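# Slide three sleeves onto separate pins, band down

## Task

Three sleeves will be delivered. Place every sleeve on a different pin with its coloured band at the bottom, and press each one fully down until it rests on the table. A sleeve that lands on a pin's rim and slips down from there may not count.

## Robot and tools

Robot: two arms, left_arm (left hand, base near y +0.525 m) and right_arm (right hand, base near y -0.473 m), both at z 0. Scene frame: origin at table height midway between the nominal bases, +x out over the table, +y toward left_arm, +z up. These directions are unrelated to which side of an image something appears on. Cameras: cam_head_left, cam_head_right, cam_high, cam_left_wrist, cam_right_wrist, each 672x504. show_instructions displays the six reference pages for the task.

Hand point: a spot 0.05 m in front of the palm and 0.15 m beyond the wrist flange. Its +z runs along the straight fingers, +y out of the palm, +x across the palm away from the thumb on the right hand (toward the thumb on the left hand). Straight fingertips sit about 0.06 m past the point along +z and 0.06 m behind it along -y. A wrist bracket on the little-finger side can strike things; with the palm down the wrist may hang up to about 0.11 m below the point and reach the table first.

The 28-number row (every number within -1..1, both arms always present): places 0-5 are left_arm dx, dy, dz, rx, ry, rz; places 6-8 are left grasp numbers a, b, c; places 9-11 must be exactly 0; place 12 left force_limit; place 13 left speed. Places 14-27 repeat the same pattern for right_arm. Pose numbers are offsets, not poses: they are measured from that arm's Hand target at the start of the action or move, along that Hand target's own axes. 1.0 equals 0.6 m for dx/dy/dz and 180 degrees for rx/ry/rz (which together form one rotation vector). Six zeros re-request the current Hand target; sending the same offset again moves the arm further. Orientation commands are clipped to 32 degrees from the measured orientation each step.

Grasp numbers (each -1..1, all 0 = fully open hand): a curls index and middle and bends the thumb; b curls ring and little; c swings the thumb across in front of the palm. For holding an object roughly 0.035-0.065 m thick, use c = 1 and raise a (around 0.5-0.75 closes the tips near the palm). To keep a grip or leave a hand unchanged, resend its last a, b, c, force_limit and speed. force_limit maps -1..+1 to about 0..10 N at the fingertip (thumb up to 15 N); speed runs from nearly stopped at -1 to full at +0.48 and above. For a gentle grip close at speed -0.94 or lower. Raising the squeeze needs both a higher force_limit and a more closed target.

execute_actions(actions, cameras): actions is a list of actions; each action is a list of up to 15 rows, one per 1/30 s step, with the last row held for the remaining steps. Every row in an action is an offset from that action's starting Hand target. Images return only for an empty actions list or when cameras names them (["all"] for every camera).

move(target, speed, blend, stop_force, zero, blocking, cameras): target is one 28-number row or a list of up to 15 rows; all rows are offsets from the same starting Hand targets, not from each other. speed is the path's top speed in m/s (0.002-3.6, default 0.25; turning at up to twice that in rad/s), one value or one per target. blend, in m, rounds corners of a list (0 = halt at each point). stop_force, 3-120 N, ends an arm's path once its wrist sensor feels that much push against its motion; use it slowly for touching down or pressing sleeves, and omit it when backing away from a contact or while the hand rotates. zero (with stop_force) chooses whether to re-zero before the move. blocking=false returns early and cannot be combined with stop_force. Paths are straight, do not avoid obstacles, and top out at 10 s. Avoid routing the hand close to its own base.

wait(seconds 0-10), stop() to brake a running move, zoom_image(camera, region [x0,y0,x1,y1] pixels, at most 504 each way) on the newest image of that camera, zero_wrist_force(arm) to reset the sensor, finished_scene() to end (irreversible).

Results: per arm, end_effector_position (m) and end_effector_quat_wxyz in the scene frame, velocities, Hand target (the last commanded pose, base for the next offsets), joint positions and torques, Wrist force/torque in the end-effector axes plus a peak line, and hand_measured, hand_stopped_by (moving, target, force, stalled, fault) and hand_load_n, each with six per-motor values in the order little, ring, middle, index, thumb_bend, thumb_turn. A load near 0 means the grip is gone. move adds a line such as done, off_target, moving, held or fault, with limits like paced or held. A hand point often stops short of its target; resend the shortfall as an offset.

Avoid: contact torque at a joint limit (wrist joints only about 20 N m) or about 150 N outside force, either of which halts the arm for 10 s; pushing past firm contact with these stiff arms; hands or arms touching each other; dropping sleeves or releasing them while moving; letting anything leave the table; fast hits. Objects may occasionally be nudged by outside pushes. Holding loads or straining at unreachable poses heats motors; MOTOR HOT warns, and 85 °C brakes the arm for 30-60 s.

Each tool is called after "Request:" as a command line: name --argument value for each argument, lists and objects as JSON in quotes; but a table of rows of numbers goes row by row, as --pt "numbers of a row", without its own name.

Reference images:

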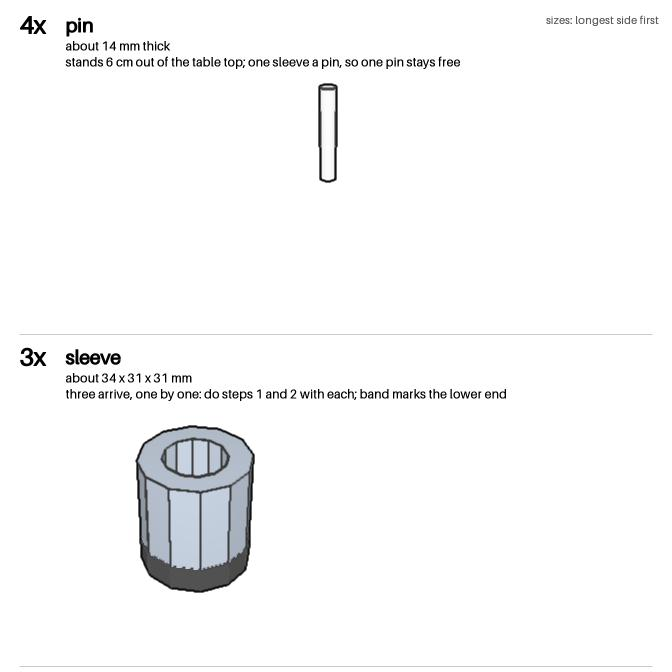

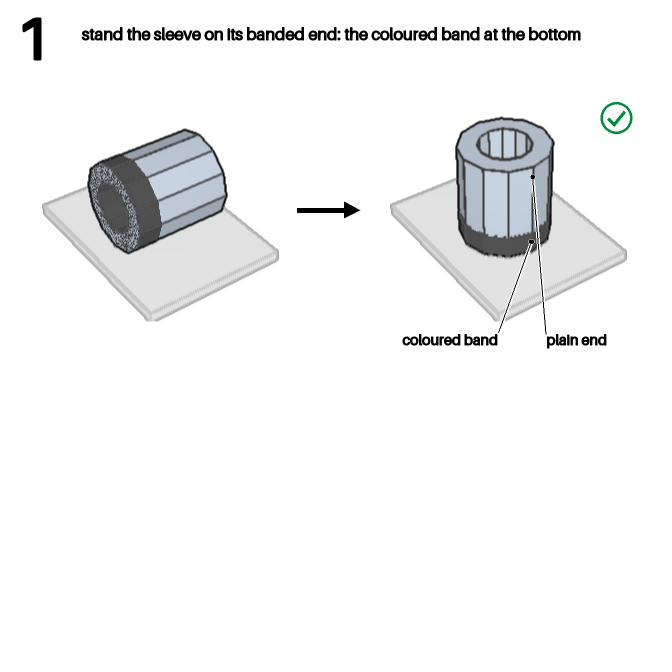

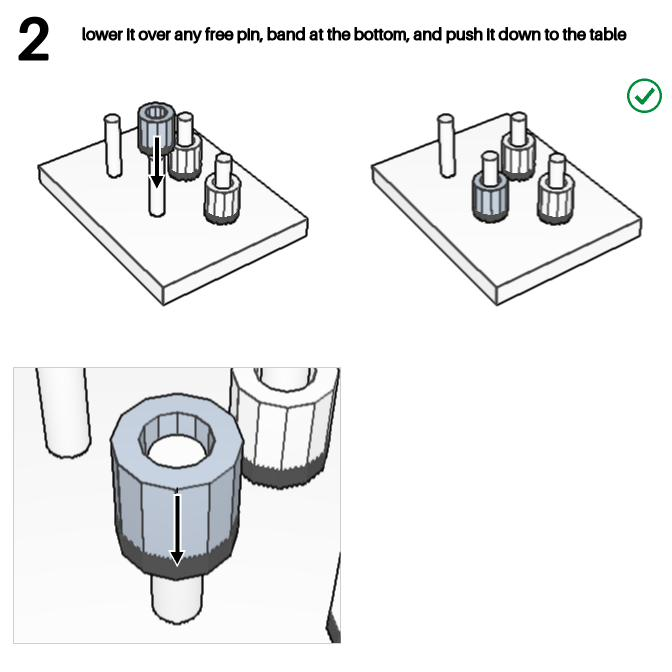

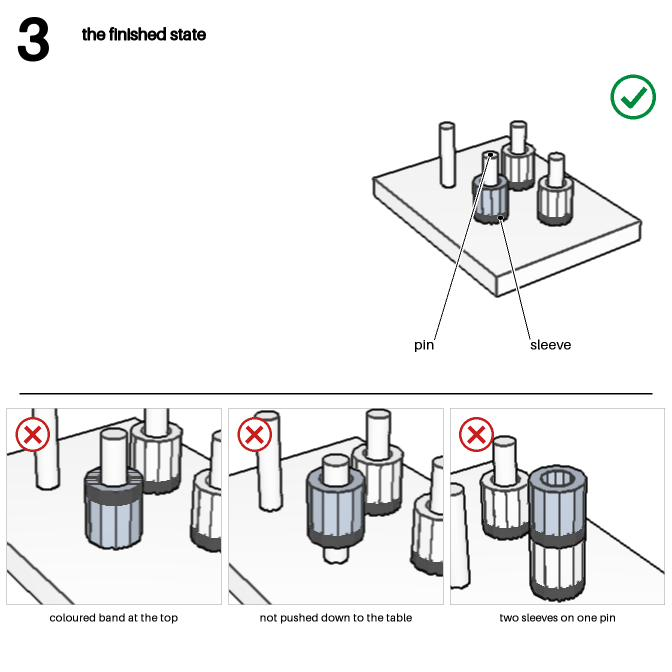

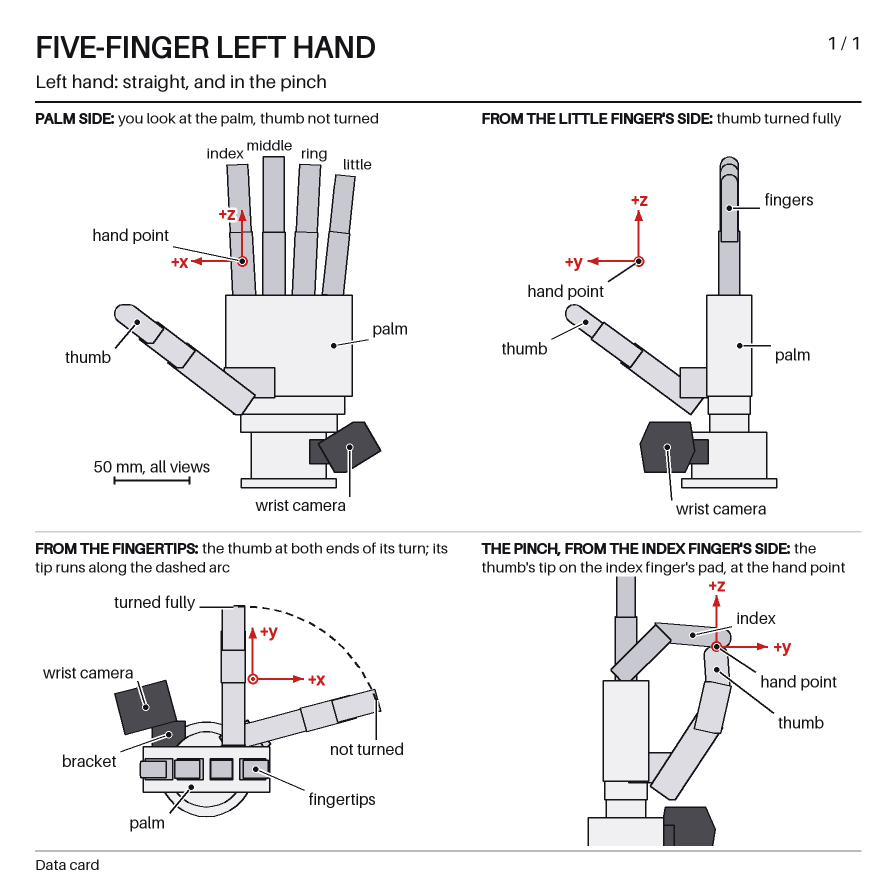

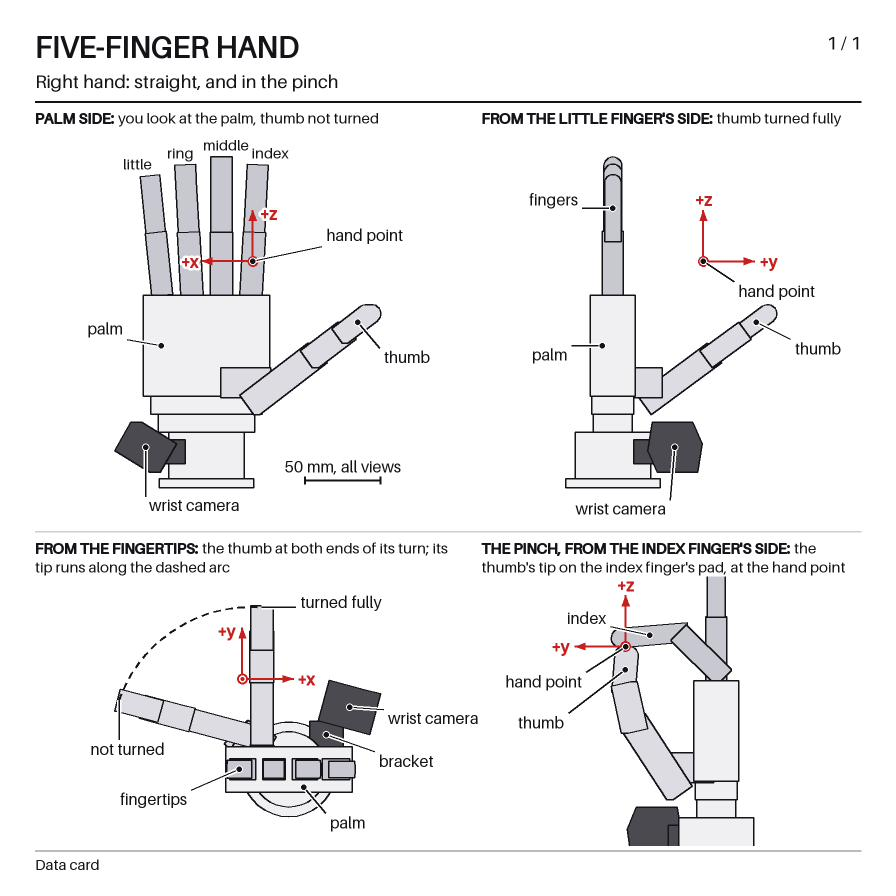

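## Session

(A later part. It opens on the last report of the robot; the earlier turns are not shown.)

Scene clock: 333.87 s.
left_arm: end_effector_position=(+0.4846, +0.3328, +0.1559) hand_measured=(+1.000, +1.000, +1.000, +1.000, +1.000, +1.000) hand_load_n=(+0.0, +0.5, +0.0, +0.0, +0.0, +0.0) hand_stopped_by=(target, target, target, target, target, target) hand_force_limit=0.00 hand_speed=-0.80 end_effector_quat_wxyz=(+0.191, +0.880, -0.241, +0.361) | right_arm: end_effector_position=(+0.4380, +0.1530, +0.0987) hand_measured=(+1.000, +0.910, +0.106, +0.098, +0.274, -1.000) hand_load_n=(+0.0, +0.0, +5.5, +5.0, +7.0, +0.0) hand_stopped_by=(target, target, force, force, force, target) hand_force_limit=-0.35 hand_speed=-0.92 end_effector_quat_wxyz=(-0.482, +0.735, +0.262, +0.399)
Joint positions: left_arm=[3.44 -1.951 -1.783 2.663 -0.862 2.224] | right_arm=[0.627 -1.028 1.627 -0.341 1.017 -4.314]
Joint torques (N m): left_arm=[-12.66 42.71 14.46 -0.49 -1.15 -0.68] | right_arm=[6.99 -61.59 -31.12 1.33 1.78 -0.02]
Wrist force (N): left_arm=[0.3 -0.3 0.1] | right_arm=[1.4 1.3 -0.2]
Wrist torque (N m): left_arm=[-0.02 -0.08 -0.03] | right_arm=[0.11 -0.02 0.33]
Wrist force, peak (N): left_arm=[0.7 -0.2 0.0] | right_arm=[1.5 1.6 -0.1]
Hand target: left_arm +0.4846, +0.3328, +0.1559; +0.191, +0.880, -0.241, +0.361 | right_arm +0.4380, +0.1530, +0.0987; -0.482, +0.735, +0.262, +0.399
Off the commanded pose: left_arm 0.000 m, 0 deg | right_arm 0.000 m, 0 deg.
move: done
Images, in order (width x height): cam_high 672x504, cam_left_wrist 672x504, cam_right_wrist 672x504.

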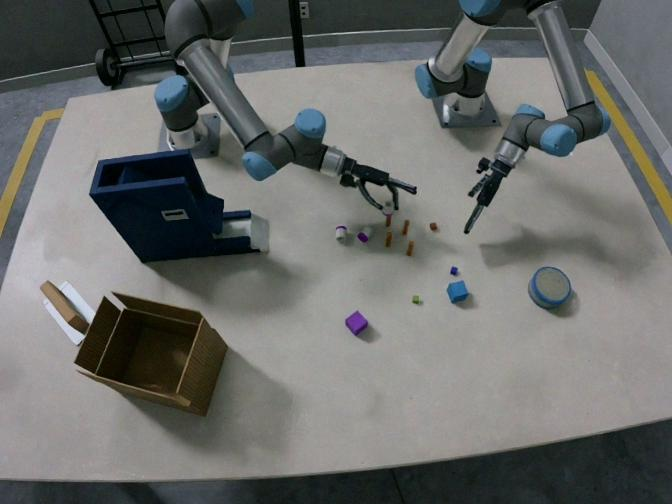

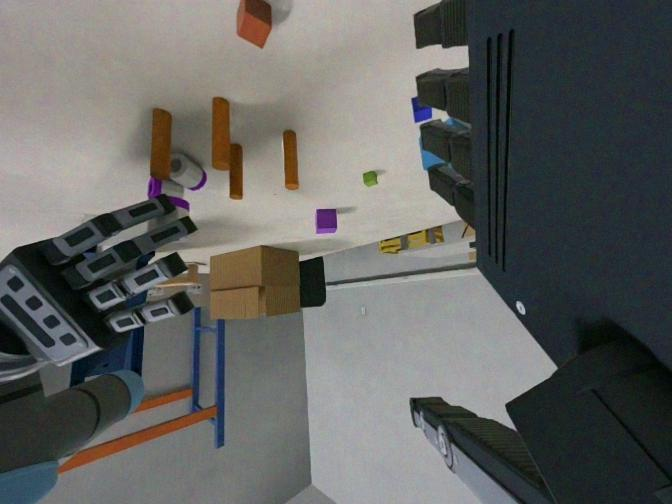

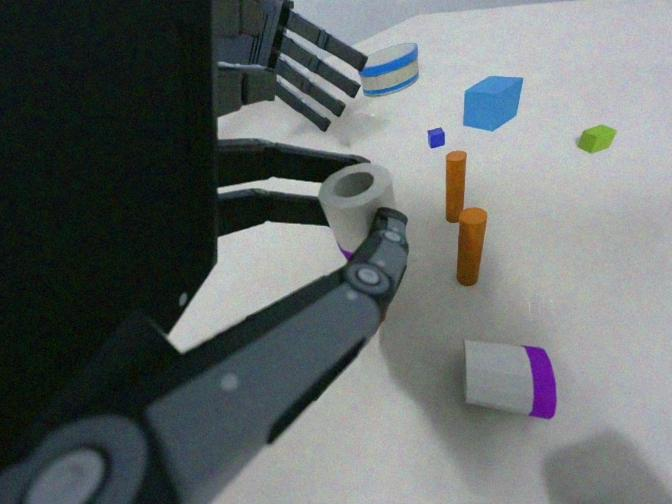

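Request:
move --target '[0,0,0,0,0,0, 0,0,0,0,0,0, 0,-0.8, -0.0091,-0.0181,0.0066,0,0,0, 0.6,0,1,0,0,0, -0.35,-0.92]' --speed 0.05 --cameras '["cam_high","cam_right_wrist","cam_left_wrist"]'

Request:
zoom_image --camera "cam_right_wrist" --region '[300, 130, 500, 350]'

Request:
zoom_image --camera "cam_high" --region '[360, 180, 430, 260]'

Request:
zoom_image --camera "cam_left_wrist" --region '[100, 80, 320, 260]'

Scene clock: 343.20 s.
left_arm: end_effector_position=(+0.4846, +0.3328, +0.1559) hand_measured=(+1.000, +1.000, +1.000, +1.000, +1.000, +1.000) hand_load_n=(+0.0, +0.0, +0.0, +0.5, +0.0, +0.0) hand_stopped_by=(target, target, target, target, target, target) hand_force_limit=0.00 hand_speed=-0.80 end_effector_quat_wxyz=(+0.191, +0.880, -0.241, +0.361) | right_arm: end_effector_position=(+0.4279, +0.1610, +0.0987) hand_measured=(+1.000, +0.910, +0.106, +0.098, +0.274, -1.000) hand_load_n=(+0.0, +0.0, +5.5, +4.5, +7.0, +0.0) hand_stopped_by=(target, target, force, force, force, target) hand_force_limit=-0.35 hand_speed=-0.92 end_effector_quat_wxyz=(-0.482, +0.735, +0.262, +0.399)
Joint positions: left_arm=[3.44 -1.951 -1.783 2.663 -0.862 2.224] | right_arm=[0.651 -1.028 1.627 -0.344 1.041 -4.307]
Joint torques (N m): left_arm=[-11.9 42.65 13.34 -0.4 -1.07 -0.47] | right_arm=[-7.64 -60.06 -11.72 -2.42 -1.63 -0.78]
Wrist force (N): left_arm=[0.3 -0.3 -0.2] | right_arm=[1.4 1.1 0.1]
Wrist torque (N m): left_arm=[-0.02 -0.07 -0.02] | right_arm=[0.06 -0.05 0.33]
Wrist force, peak (N): left_arm=[0.6 -0.3 0.0] | right_arm=[1.5 1.5 -0.1]
Hand target: left_arm +0.4846, +0.3328, +0.1559; +0.191, +0.880, -0.241, +0.361 | right_arm +0.4280, +0.1610, +0.0987; -0.482, +0.735, +0.262, +0.399
Off the commanded pose: left_arm 0.000 m, 0 deg | right_arm 0.000 m, 0 deg.
move: done
Images, in order (width x height): cam_high 672x504, cam_left_wrist 672x504, cam_right_wrist 672x504.

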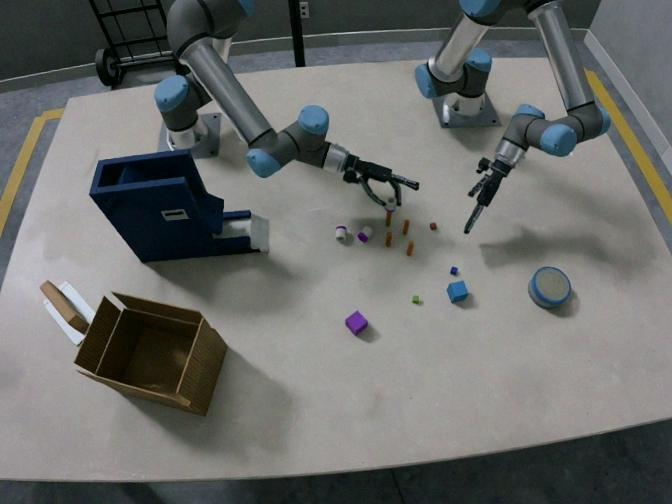

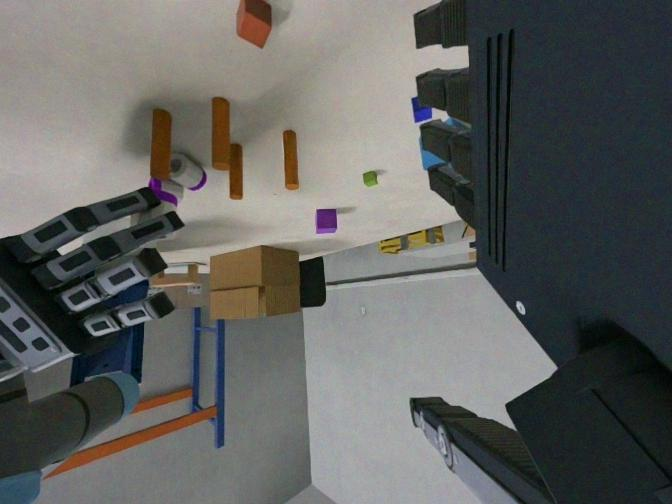

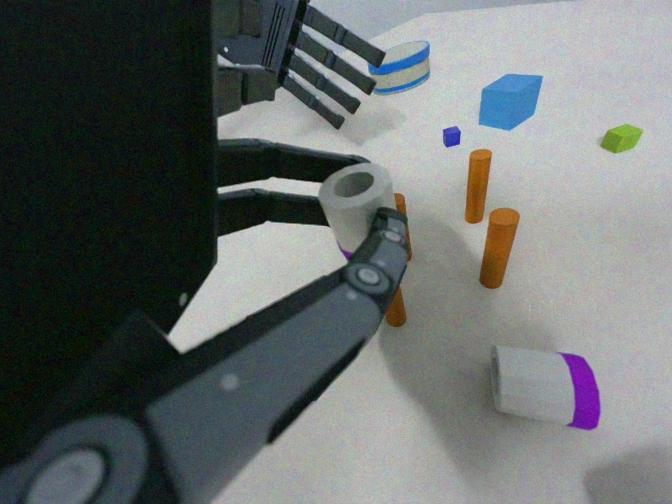

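Scaled by 2.291 from the camera's 672x504 image, which has a finer 960x720 frame.

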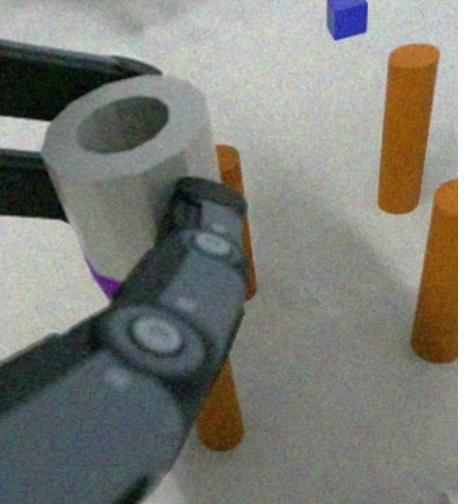

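Scaled by 6.300 from the camera's 672x504 image, which has a finer 960x720 frame.

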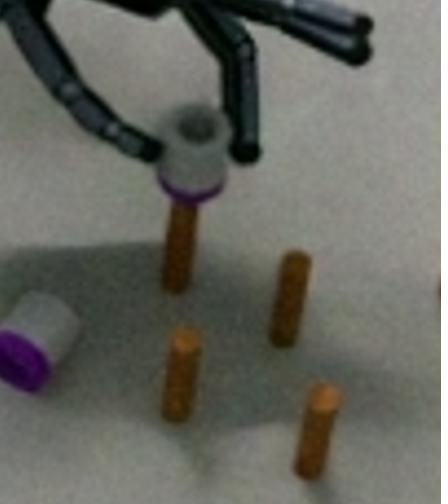

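Scaled by 2.291 from the camera's 672x504 image, which has a finer 960x720 frame.

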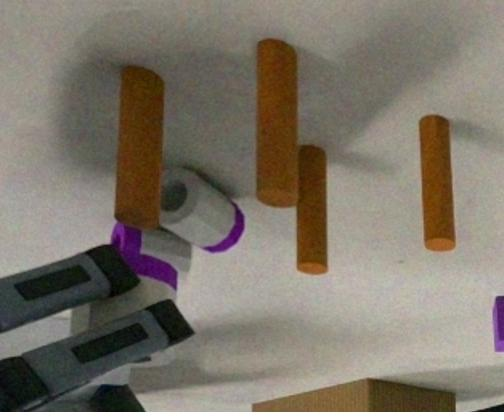

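Request:
move --target '[0,0,0,0,0,0, 0,0,0,0,0,0, 0,-0.8, 0.0038,0.0077,-0.0028,0,0,0, 0.6,0,1,0,0,0, -0.35,-0.92]' --speed 0.05 --cameras '["cam_high","cam_right_wrist","cam_left_wrist"]'

Request:
zoom_image --camera "cam_right_wrist" --region '[300, 130, 500, 350]'

Request:
zoom_image --camera "cam_high" --region '[360, 180, 430, 260]'

Request:
zoom_image --camera "cam_left_wrist" --region '[100, 80, 320, 260]'

Scene clock: 369.20 s.
left_arm: end_effector_position=(+0.4846, +0.3328, +0.1559) hand_measured=(+1.000, +1.000, +1.000, +1.000, +1.000, +1.000) hand_load_n=(+0.0, +0.0, +0.0, +0.0, +0.0, +0.0) hand_stopped_by=(target, target, target, target, target, target) hand_force_limit=0.00 hand_speed=-0.80 end_effector_quat_wxyz=(+0.191, +0.880, -0.241, +0.361) | right_arm: end_effector_position=(+0.4323, +0.1575, +0.0987) hand_measured=(+1.000, +0.910, +0.106, +0.098, +0.274, -1.000) hand_load_n=(+0.0, +0.0, +5.5, +5.0, +7.0, +0.0) hand_stopped_by=(target, target, force, force, force, target) hand_force_limit=-0.35 hand_speed=-0.92 end_effector_quat_wxyz=(-0.482, +0.735, +0.262, +0.399)
Joint positions: left_arm=[3.44 -1.951 -1.783 2.663 -0.862 2.224] | right_arm=[0.64 -1.028 1.627 -0.343 1.03 -4.31]
Joint torques (N m): left_arm=[-12.14 42.05 11.87 -0.29 -1.23 -0.63] | right_arm=[5.59 -37.82 -12.22 1.02 0.95 -0.39]
Wrist force (N): left_arm=[0.3 -0.3 0.0] | right_arm=[1.3 1.2 -0.1]
Wrist torque (N m): left_arm=[-0.03 -0.08 -0.02] | right_arm=[0.10 -0.01 0.32]
Wrist force, peak (N): left_arm=[0.5 -0.6 0.1] | right_arm=[1.7 1.4 0.2]
Hand target: left_arm +0.4846, +0.3328, +0.1559; +0.191, +0.880, -0.241, +0.361 | right_arm +0.4322, +0.1576, +0.0987; -0.482, +0.735, +0.262, +0.399
Off the commanded pose: left_arm 0.000 m, 0 deg | right_arm 0.000 m, 0 deg.
move: done
Images, in order (width x height): cam_high 672x504, cam_left_wrist 672x504, cam_right_wrist 672x504.

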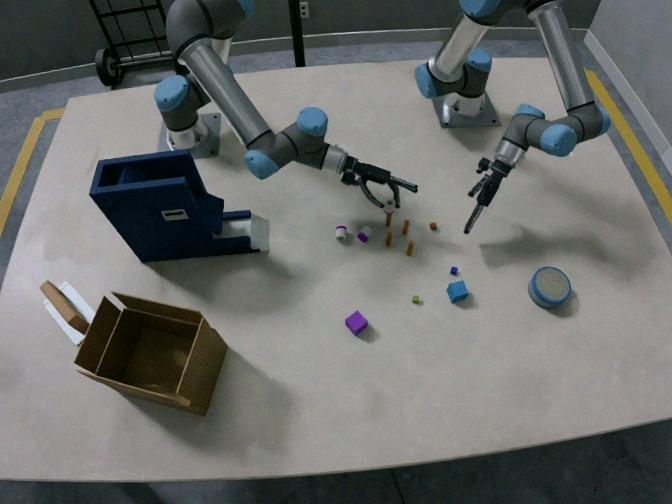

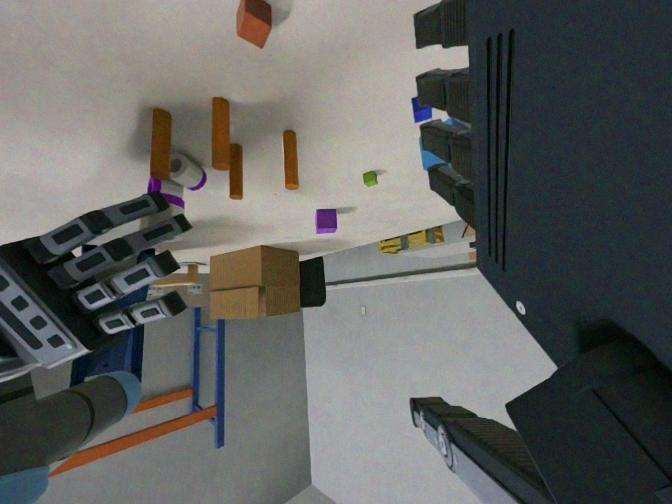

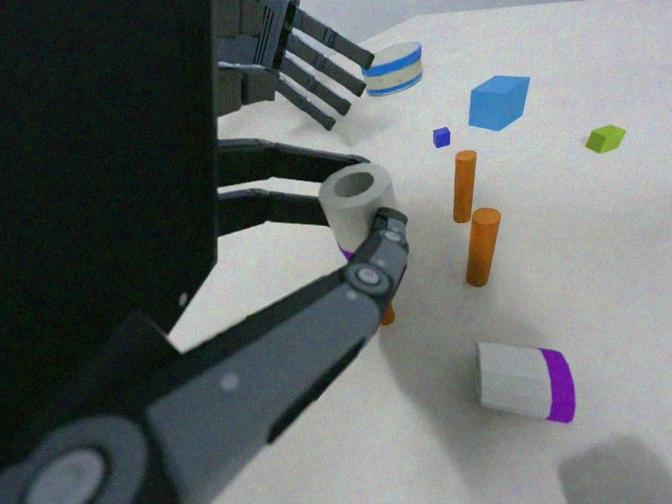

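Scaled by 2.291 from the camera's 672x504 image, which has a finer 960x720 frame.

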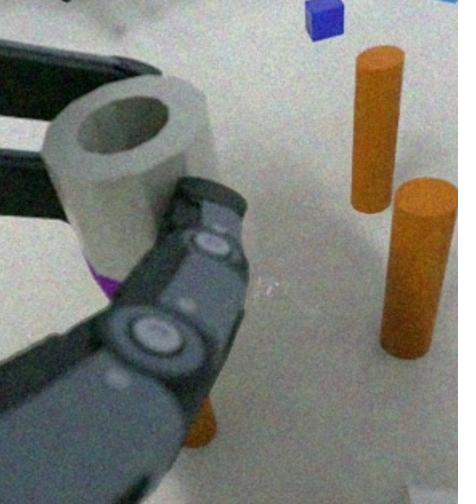

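Scaled by 6.300 from the camera's 672x504 image, which has a finer 960x720 frame.

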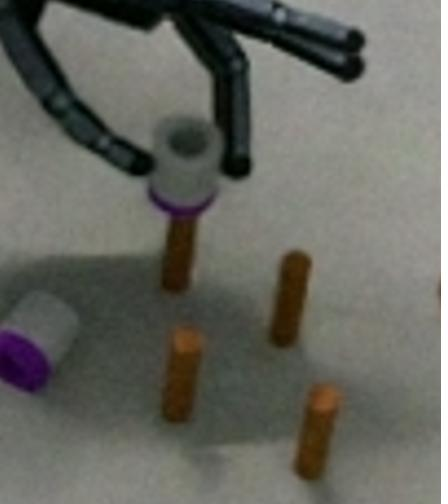

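Scaled by 2.291 from the camera's 672x504 image, which has a finer 960x720 frame.

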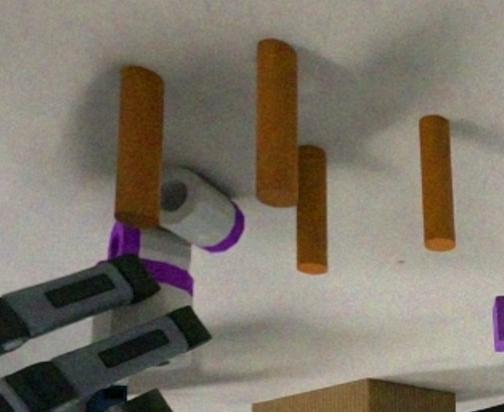

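Request:
zoom_image --camera "cam_left_wrist" --region '[120, 90, 210, 260]'

Request:
zoom_image --camera "cam_high" --region '[370, 190, 410, 235]'

Request:
zoom_image --camera "cam_right_wrist" --region '[310, 150, 410, 340]'

Scaled by 2.965 from the camera's 672x504 image, which has a finer 960x720 frame.

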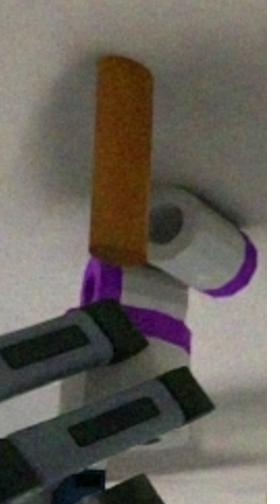

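Scaled by 11.200 from the camera's 672x504 image, which has a finer 960x720 frame.

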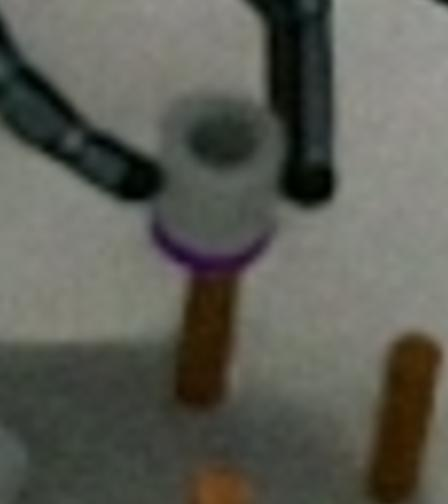

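Scaled by 2.653 from the camera's 672x504 image, which has a finer 960x720 frame.

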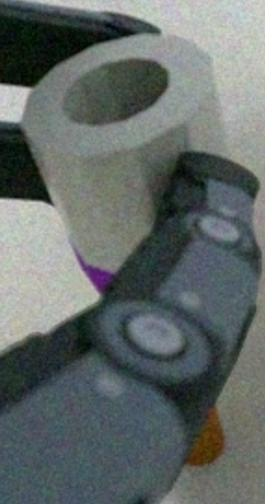

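Request:
move --target '[0,0,0,0,0,0, 0,0,0,0,0,0, 0,-0.8, -0.013,0.0032,0.004,0,0,0, 0.6,0,1,0,0,0, -0.35,-0.92]' --speed 0.03 --stop_force 3 --cameras '["cam_high","cam_right_wrist","cam_left_wrist"]'

Request:
zoom_image --camera "cam_left_wrist" --region '[120, 90, 210, 260]'

Request:
zoom_image --camera "cam_high" --region '[370, 190, 410, 235]'

Request:
zoom_image --camera "cam_right_wrist" --region '[310, 150, 410, 340]'

Scene clock: 382.27 s.
left_arm: end_effector_position=(+0.4846, +0.3328, +0.1559) hand_measured=(+1.000, +1.000, +1.000, +1.000, +1.000, +1.000) hand_load_n=(+0.0, +0.0, +0.5, +0.0, +0.0, +0.0) hand_stopped_by=(target, target, target, target, target, target) hand_force_limit=0.00 hand_speed=-0.80 end_effector_quat_wxyz=(+0.191, +0.880, -0.241, +0.361) | right_arm: end_effector_position=(+0.4302, +0.1590, +0.0907) hand_measured=(+1.000, +0.910, +0.106, +0.098, +0.274, -1.000) hand_load_n=(+0.0, +0.0, +5.5, +4.5, +7.0, +0.0) hand_stopped_by=(target, target, force, force, force, target) hand_force_limit=-0.35 hand_speed=-0.92 end_effector_quat_wxyz=(-0.482, +0.735, +0.262, +0.399)
Joint positions: left_arm=[3.44 -1.951 -1.783 2.663 -0.862 2.224] | right_arm=[0.645 -1.018 1.634 -0.361 1.035 -4.309]
Joint torques (N m): left_arm=[-12 40.84 10.93 -0.07 -1.39 -0.66] | right_arm=[-6.13 -62.04 -30.36 1.32 -1.51 -0.83]
Wrist force (N): left_arm=[0.4 -0.2 0.0] | right_arm=[1.3 1.1 0.0]
Wrist torque (N m): left_arm=[-0.02 -0.10 -0.02] | right_arm=[0.07 -0.05 0.33]
Wrist force, peak (N): left_arm=[0.5 -0.4 -0.1] | right_arm=[1.4 1.5 -0.1]
Hand target: left_arm +0.4846, +0.3328, +0.1559; +0.191, +0.880, -0.241, +0.361 | right_arm +0.4302, +0.1590, +0.0907; -0.482, +0.735, +0.262, +0.399
Off the commanded pose: left_arm 0.000 m, 0 deg | right_arm 0.000 m, 0 deg.
move: done
Images, in order (width x height): cam_high 672x504, cam_left_wrist 672x504, cam_right_wrist 672x504.

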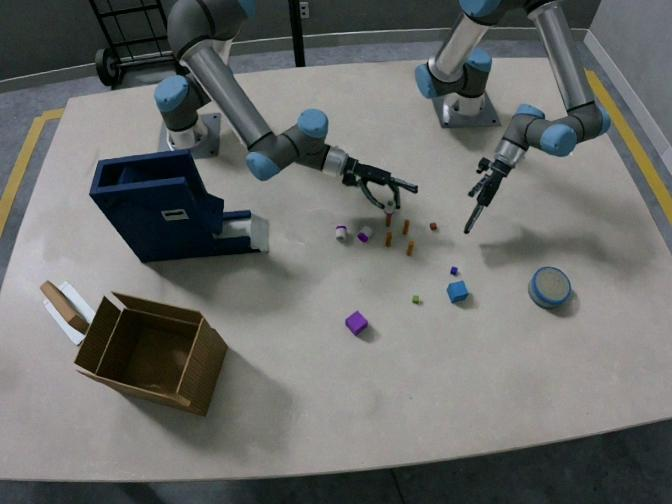

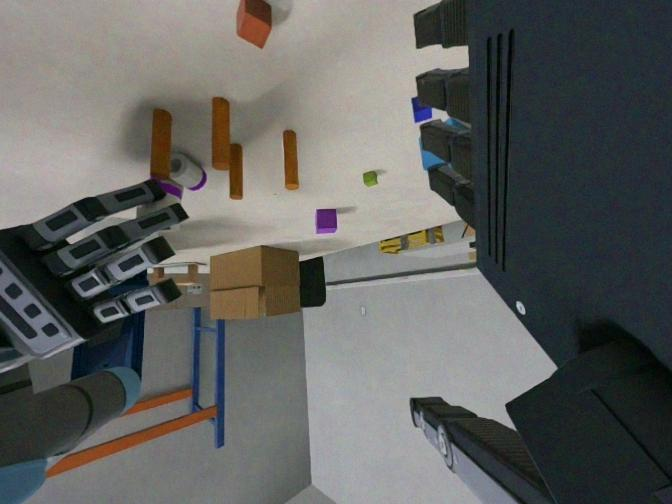

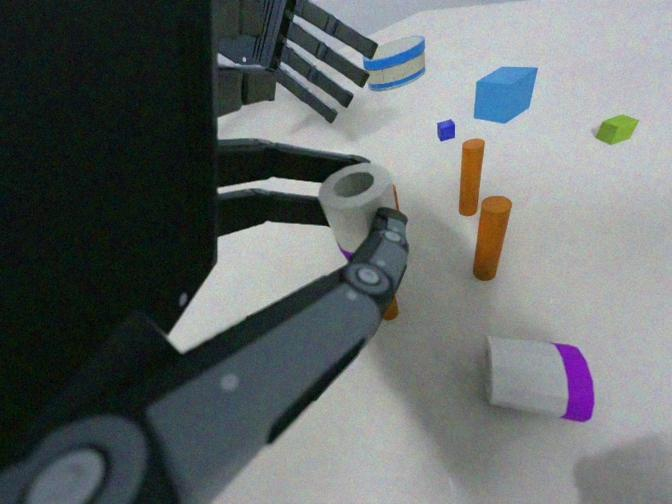

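Scaled by 2.965 from the camera's 672x504 image, which has a finer 960x720 frame.

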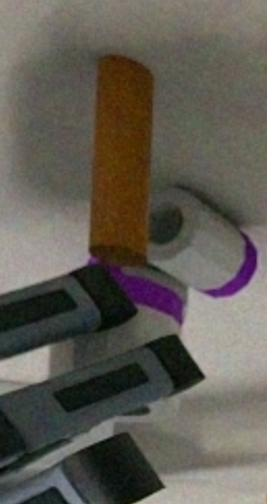

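Scaled by 11.200 from the camera's 672x504 image, which has a finer 960x720 frame.

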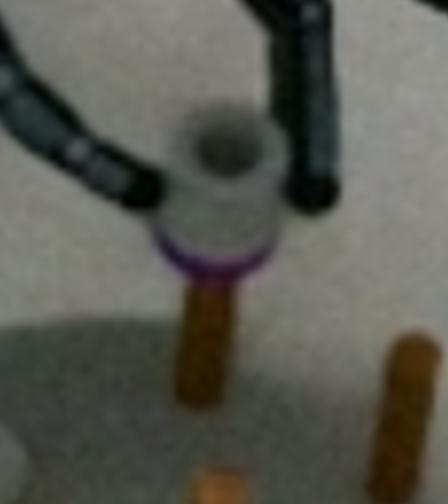

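Scaled by 2.653 from the camera's 672x504 image, which has a finer 960x720 frame.

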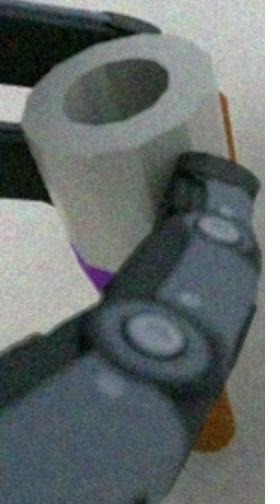

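Request:
move --target '[0,0,0,0,0,0, 0,0,0,0,0,0, 0,-0.8, -0.0247,0.0157,0.0068,0,0,0, 0.6,0,1,0,0,0, -0.35,-0.92]' --speed 0.012 --stop_force 3 --cameras '["cam_high","cam_right_wrist","cam_left_wrist"]'

Request:
zoom_image --camera "cam_left_wrist" --region '[120, 90, 210, 260]'

Request:
zoom_image --camera "cam_high" --region '[370, 190, 410, 235]'

Request:
zoom_image --camera "cam_right_wrist" --region '[310, 150, 410, 340]'

Scene clock: 389.90 s.
left_arm: end_effector_position=(+0.4846, +0.3328, +0.1559) hand_measured=(+1.000, +1.000, +1.000, +1.000, +1.000, +1.000) hand_load_n=(+0.0, +0.0, +0.0, +0.0, +0.0, +0.0) hand_stopped_by=(target, target, target, target, target, target) hand_force_limit=0.00 hand_speed=-0.80 end_effector_quat_wxyz=(+0.191, +0.880, -0.241, +0.361) | right_arm: end_effector_position=(+0.4306, +0.1590, +0.0791) hand_measured=(+1.000, +0.910, +0.106, +0.098, +0.274, -1.000) hand_load_n=(+0.0, +0.0, +5.5, +5.0, +7.0, +0.0) hand_stopped_by=(target, target, force, force, force, target) hand_force_limit=-0.35 hand_speed=-0.92 end_effector_quat_wxyz=(-0.482, +0.735, +0.262, +0.399)
Joint positions: left_arm=[3.44 -1.951 -1.783 2.663 -0.862 2.224] | right_arm=[0.645 -1.001 1.643 -0.386 1.035 -4.309]
Joint torques (N m): left_arm=[-11.98 40.33 11.03 0 -1.21 -0.67] | right_arm=[4.41 -62.29 -30.48 0.93 -0.19 -0.63]
Wrist force (N): left_arm=[0.5 -0.3 0.1] | right_arm=[1.4 1.1 0.0]
Wrist torque (N m): left_arm=[-0.02 -0.10 -0.02] | right_arm=[0.08 -0.04 0.34]
Wrist force, peak (N): left_arm=[0.6 -0.2 0.0] | right_arm=[5.7 -0.5 -2.4]
Hand target: left_arm +0.4846, +0.3328, +0.1559; +0.191, +0.880, -0.241, +0.361 | right_arm +0.4306, +0.1590, +0.0791; -0.482, +0.735, +0.262, +0.399 (not the last commanded pose)
Off the commanded pose: left_arm 0.000 m, 0 deg | right_arm 0.007 m, 0 deg.
move: contact (right_arm)
Images, in order (width x height): cam_high 672x504, cam_left_wrist 672x504, cam_right_wrist 672x504.

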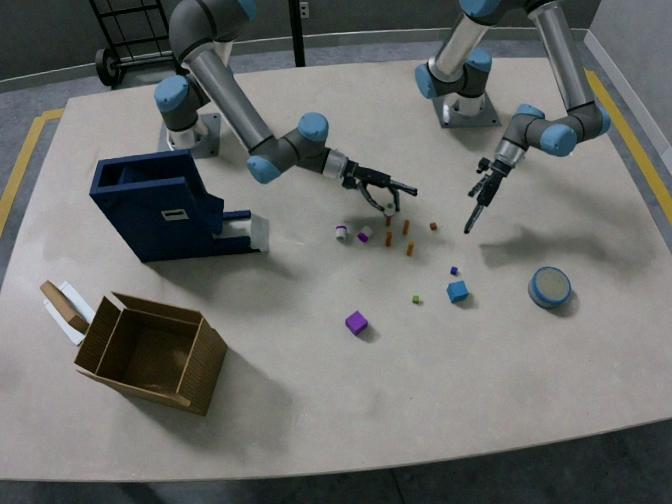

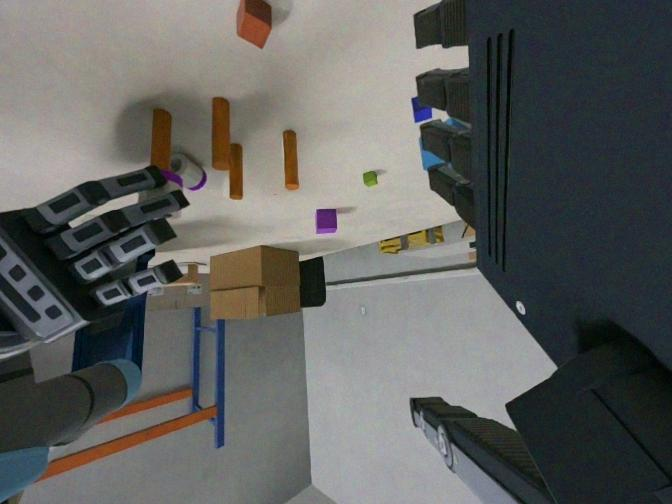

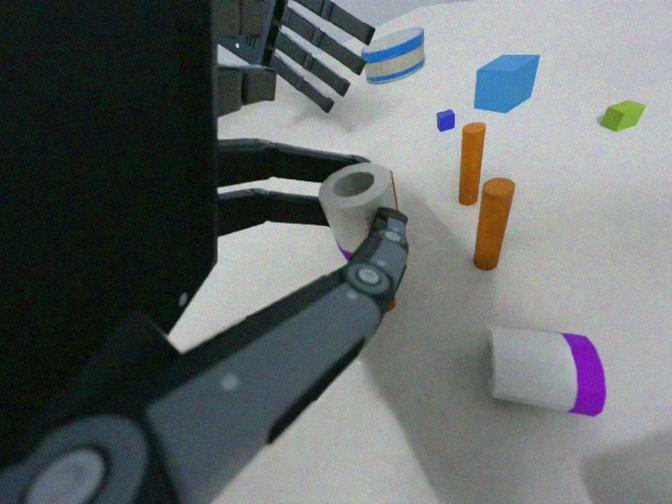

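Scaled by 2.965 from the camera's 672x504 image, which has a finer 960x720 frame.

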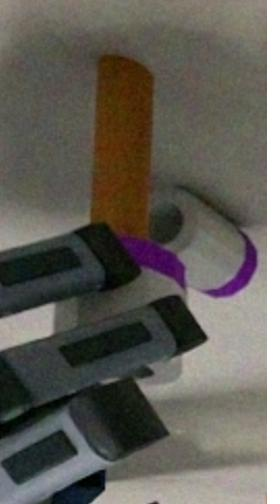

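Scaled by 11.200 from the camera's 672x504 image, which has a finer 960x720 frame.

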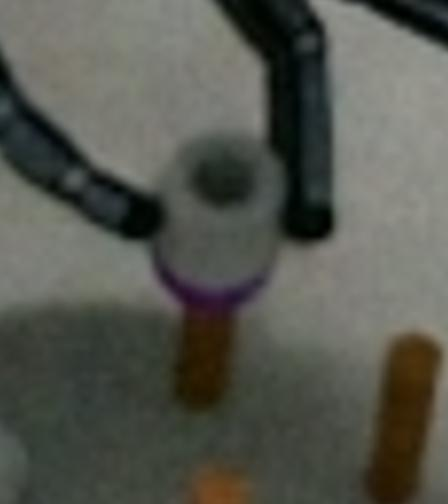

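Scaled by 2.653 from the camera's 672x504 image, which has a finer 960x720 frame.

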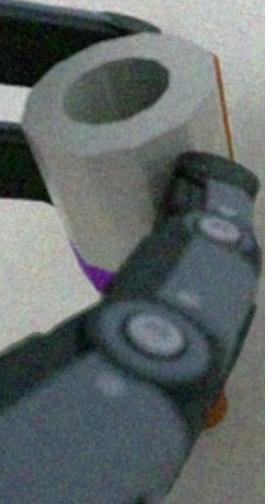

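Request:
zoom_image --camera "cam_left_wrist" --region '[130, 100, 200, 230]'

Request:
zoom_image --camera "cam_high" --region '[378, 195, 402, 219]'

Scaled by 3.877 from the camera's 672x504 image, which has a finer 960x720 frame.

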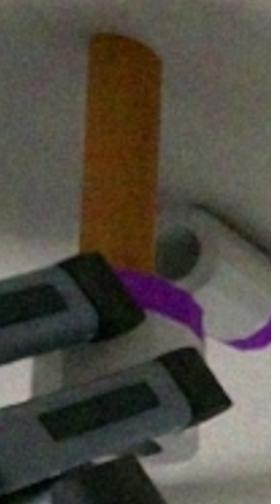

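Scaled by 21.000 from the camera's 672x504 image, which has a finer 960x720 frame.

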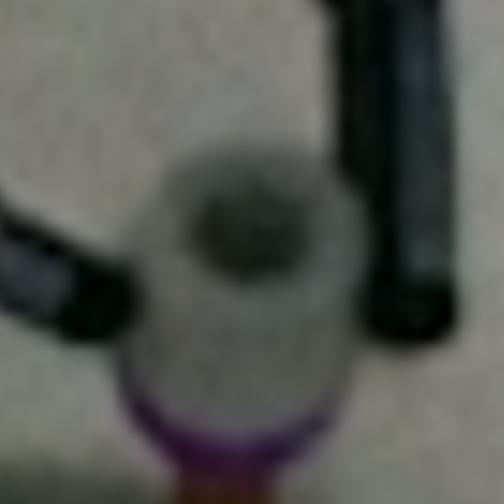

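Request:
move --pt "0 0 0 0 0 0 0 0 0 0 0 0 0 -0.8 0.0001 -0.0016 0.0001 0 0 0 0.6 0 1 0 0 0 -0.35 -0.92" --pt "0 0 0 0 0 0 0 0 0 0 0 0 0 -0.8 -0.0125 0.0059 0.0033 0 0 0 0.6 0 1 0 0 0 -0.35 -0.92" --speed 0.01 --stop_force 3 --cameras '["cam_high","cam_right_wrist","cam_left_wrist"]'

Request:
zoom_image --camera "cam_left_wrist" --region '[130, 100, 200, 230]'

Request:
zoom_image --camera "cam_high" --region '[370, 190, 410, 235]'

Scene clock: 419.43 s.
left_arm: end_effector_position=(+0.4846, +0.3328, +0.1559) hand_measured=(+1.000, +1.000, +1.000, +1.000, +1.000, +1.000) hand_load_n=(+0.0, +0.0, +0.0, +0.0, +0.0, +0.0) hand_stopped_by=(target, target, target, target, target, target) hand_force_limit=0.00 hand_speed=-0.80 end_effector_quat_wxyz=(+0.191, +0.880, -0.241, +0.361) | right_arm: end_effector_position=(+0.4299, +0.1594, +0.0705) hand_measured=(+1.000, +0.910, +0.106, +0.098, +0.274, -1.000) hand_load_n=(+0.0, +0.0, +5.5, +5.0, +7.0, +0.0) hand_stopped_by=(target, target, force, force, force, target) hand_force_limit=-0.35 hand_speed=-0.92 end_effector_quat_wxyz=(-0.482, +0.735, +0.262, +0.399)
Joint positions: left_arm=[3.44 -1.951 -1.783 2.663 -0.862 2.224] | right_arm=[0.646 -0.989 1.649 -0.404 1.036 -4.308]
Joint torques (N m): left_arm=[-11.88 38.64 10.71 0.23 -1.55 -0.75] | right_arm=[-7.17 -62.78 -21.52 1.31 -1.55 -0.88]
Wrist force (N): left_arm=[0.3 -0.2 -0.1] | right_arm=[1.4 1.3 -0.2]
Wrist torque (N m): left_arm=[-0.01 -0.08 -0.02] | right_arm=[0.10 -0.05 0.34]
Wrist force, peak (N): left_arm=[0.5 -0.4 0.3] | right_arm=[1.6 1.4 -0.1]
Hand target: left_arm +0.4846, +0.3328, +0.1559; +0.191, +0.880, -0.241, +0.361 | right_arm +0.4299, +0.1594, +0.0707; -0.482, +0.735, +0.262, +0.399
Off the commanded pose: left_arm 0.000 m, 0 deg | right_arm 0.000 m, 0 deg.
move: done
Images, in order (width x height): cam_high 672x504, cam_left_wrist 672x504, cam_right_wrist 672x504.

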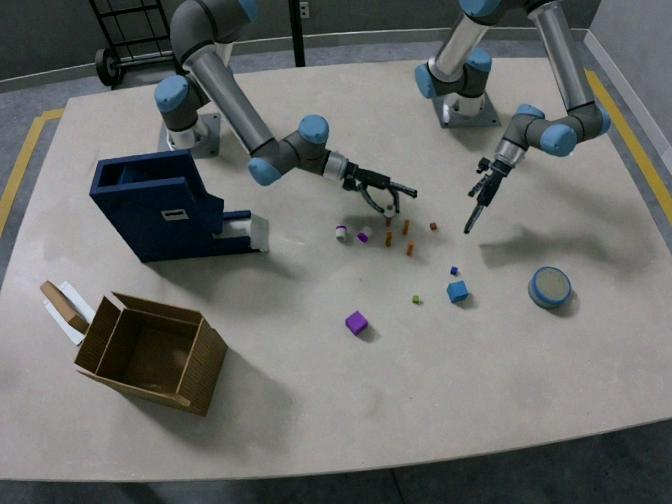

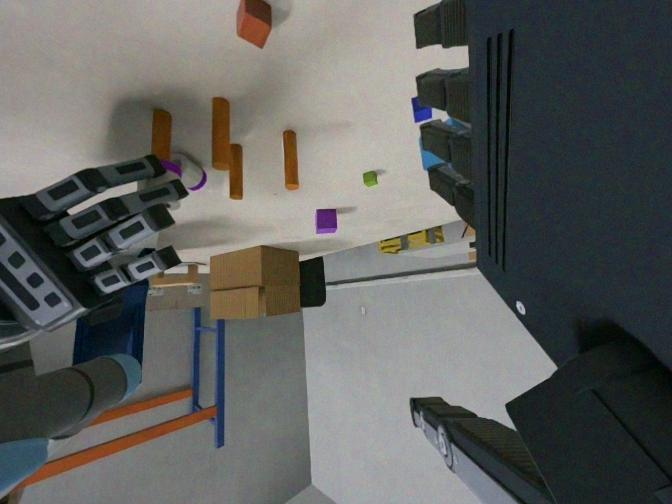

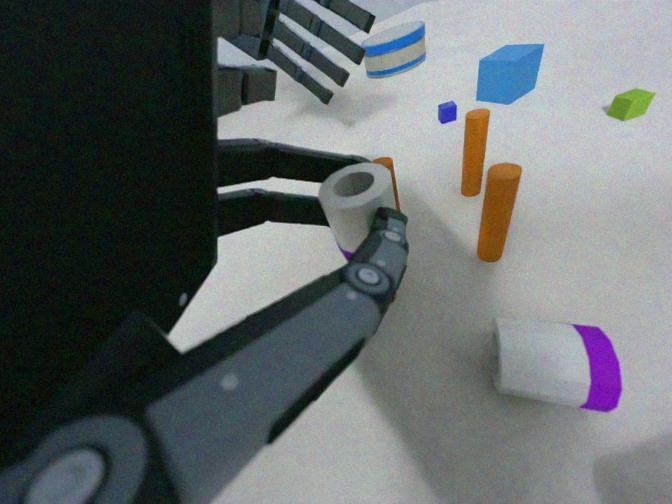

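Scaled by 3.877 from the camera's 672x504 image, which has a finer 960x720 frame.

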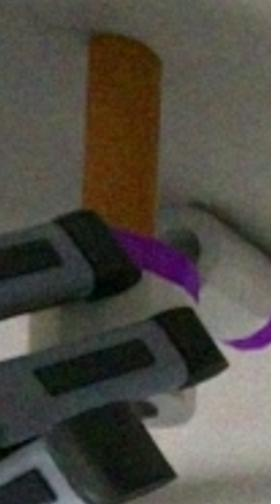

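Scaled by 11.200 from the camera's 672x504 image, which has a finer 960x720 frame.

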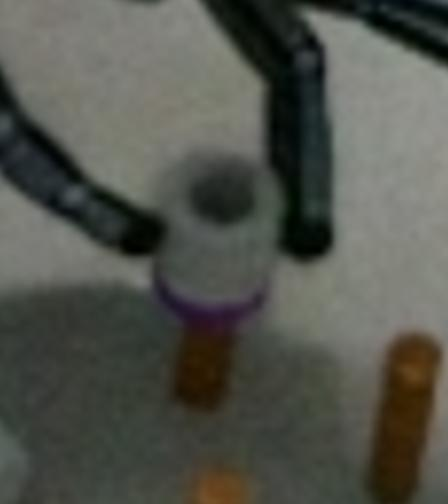

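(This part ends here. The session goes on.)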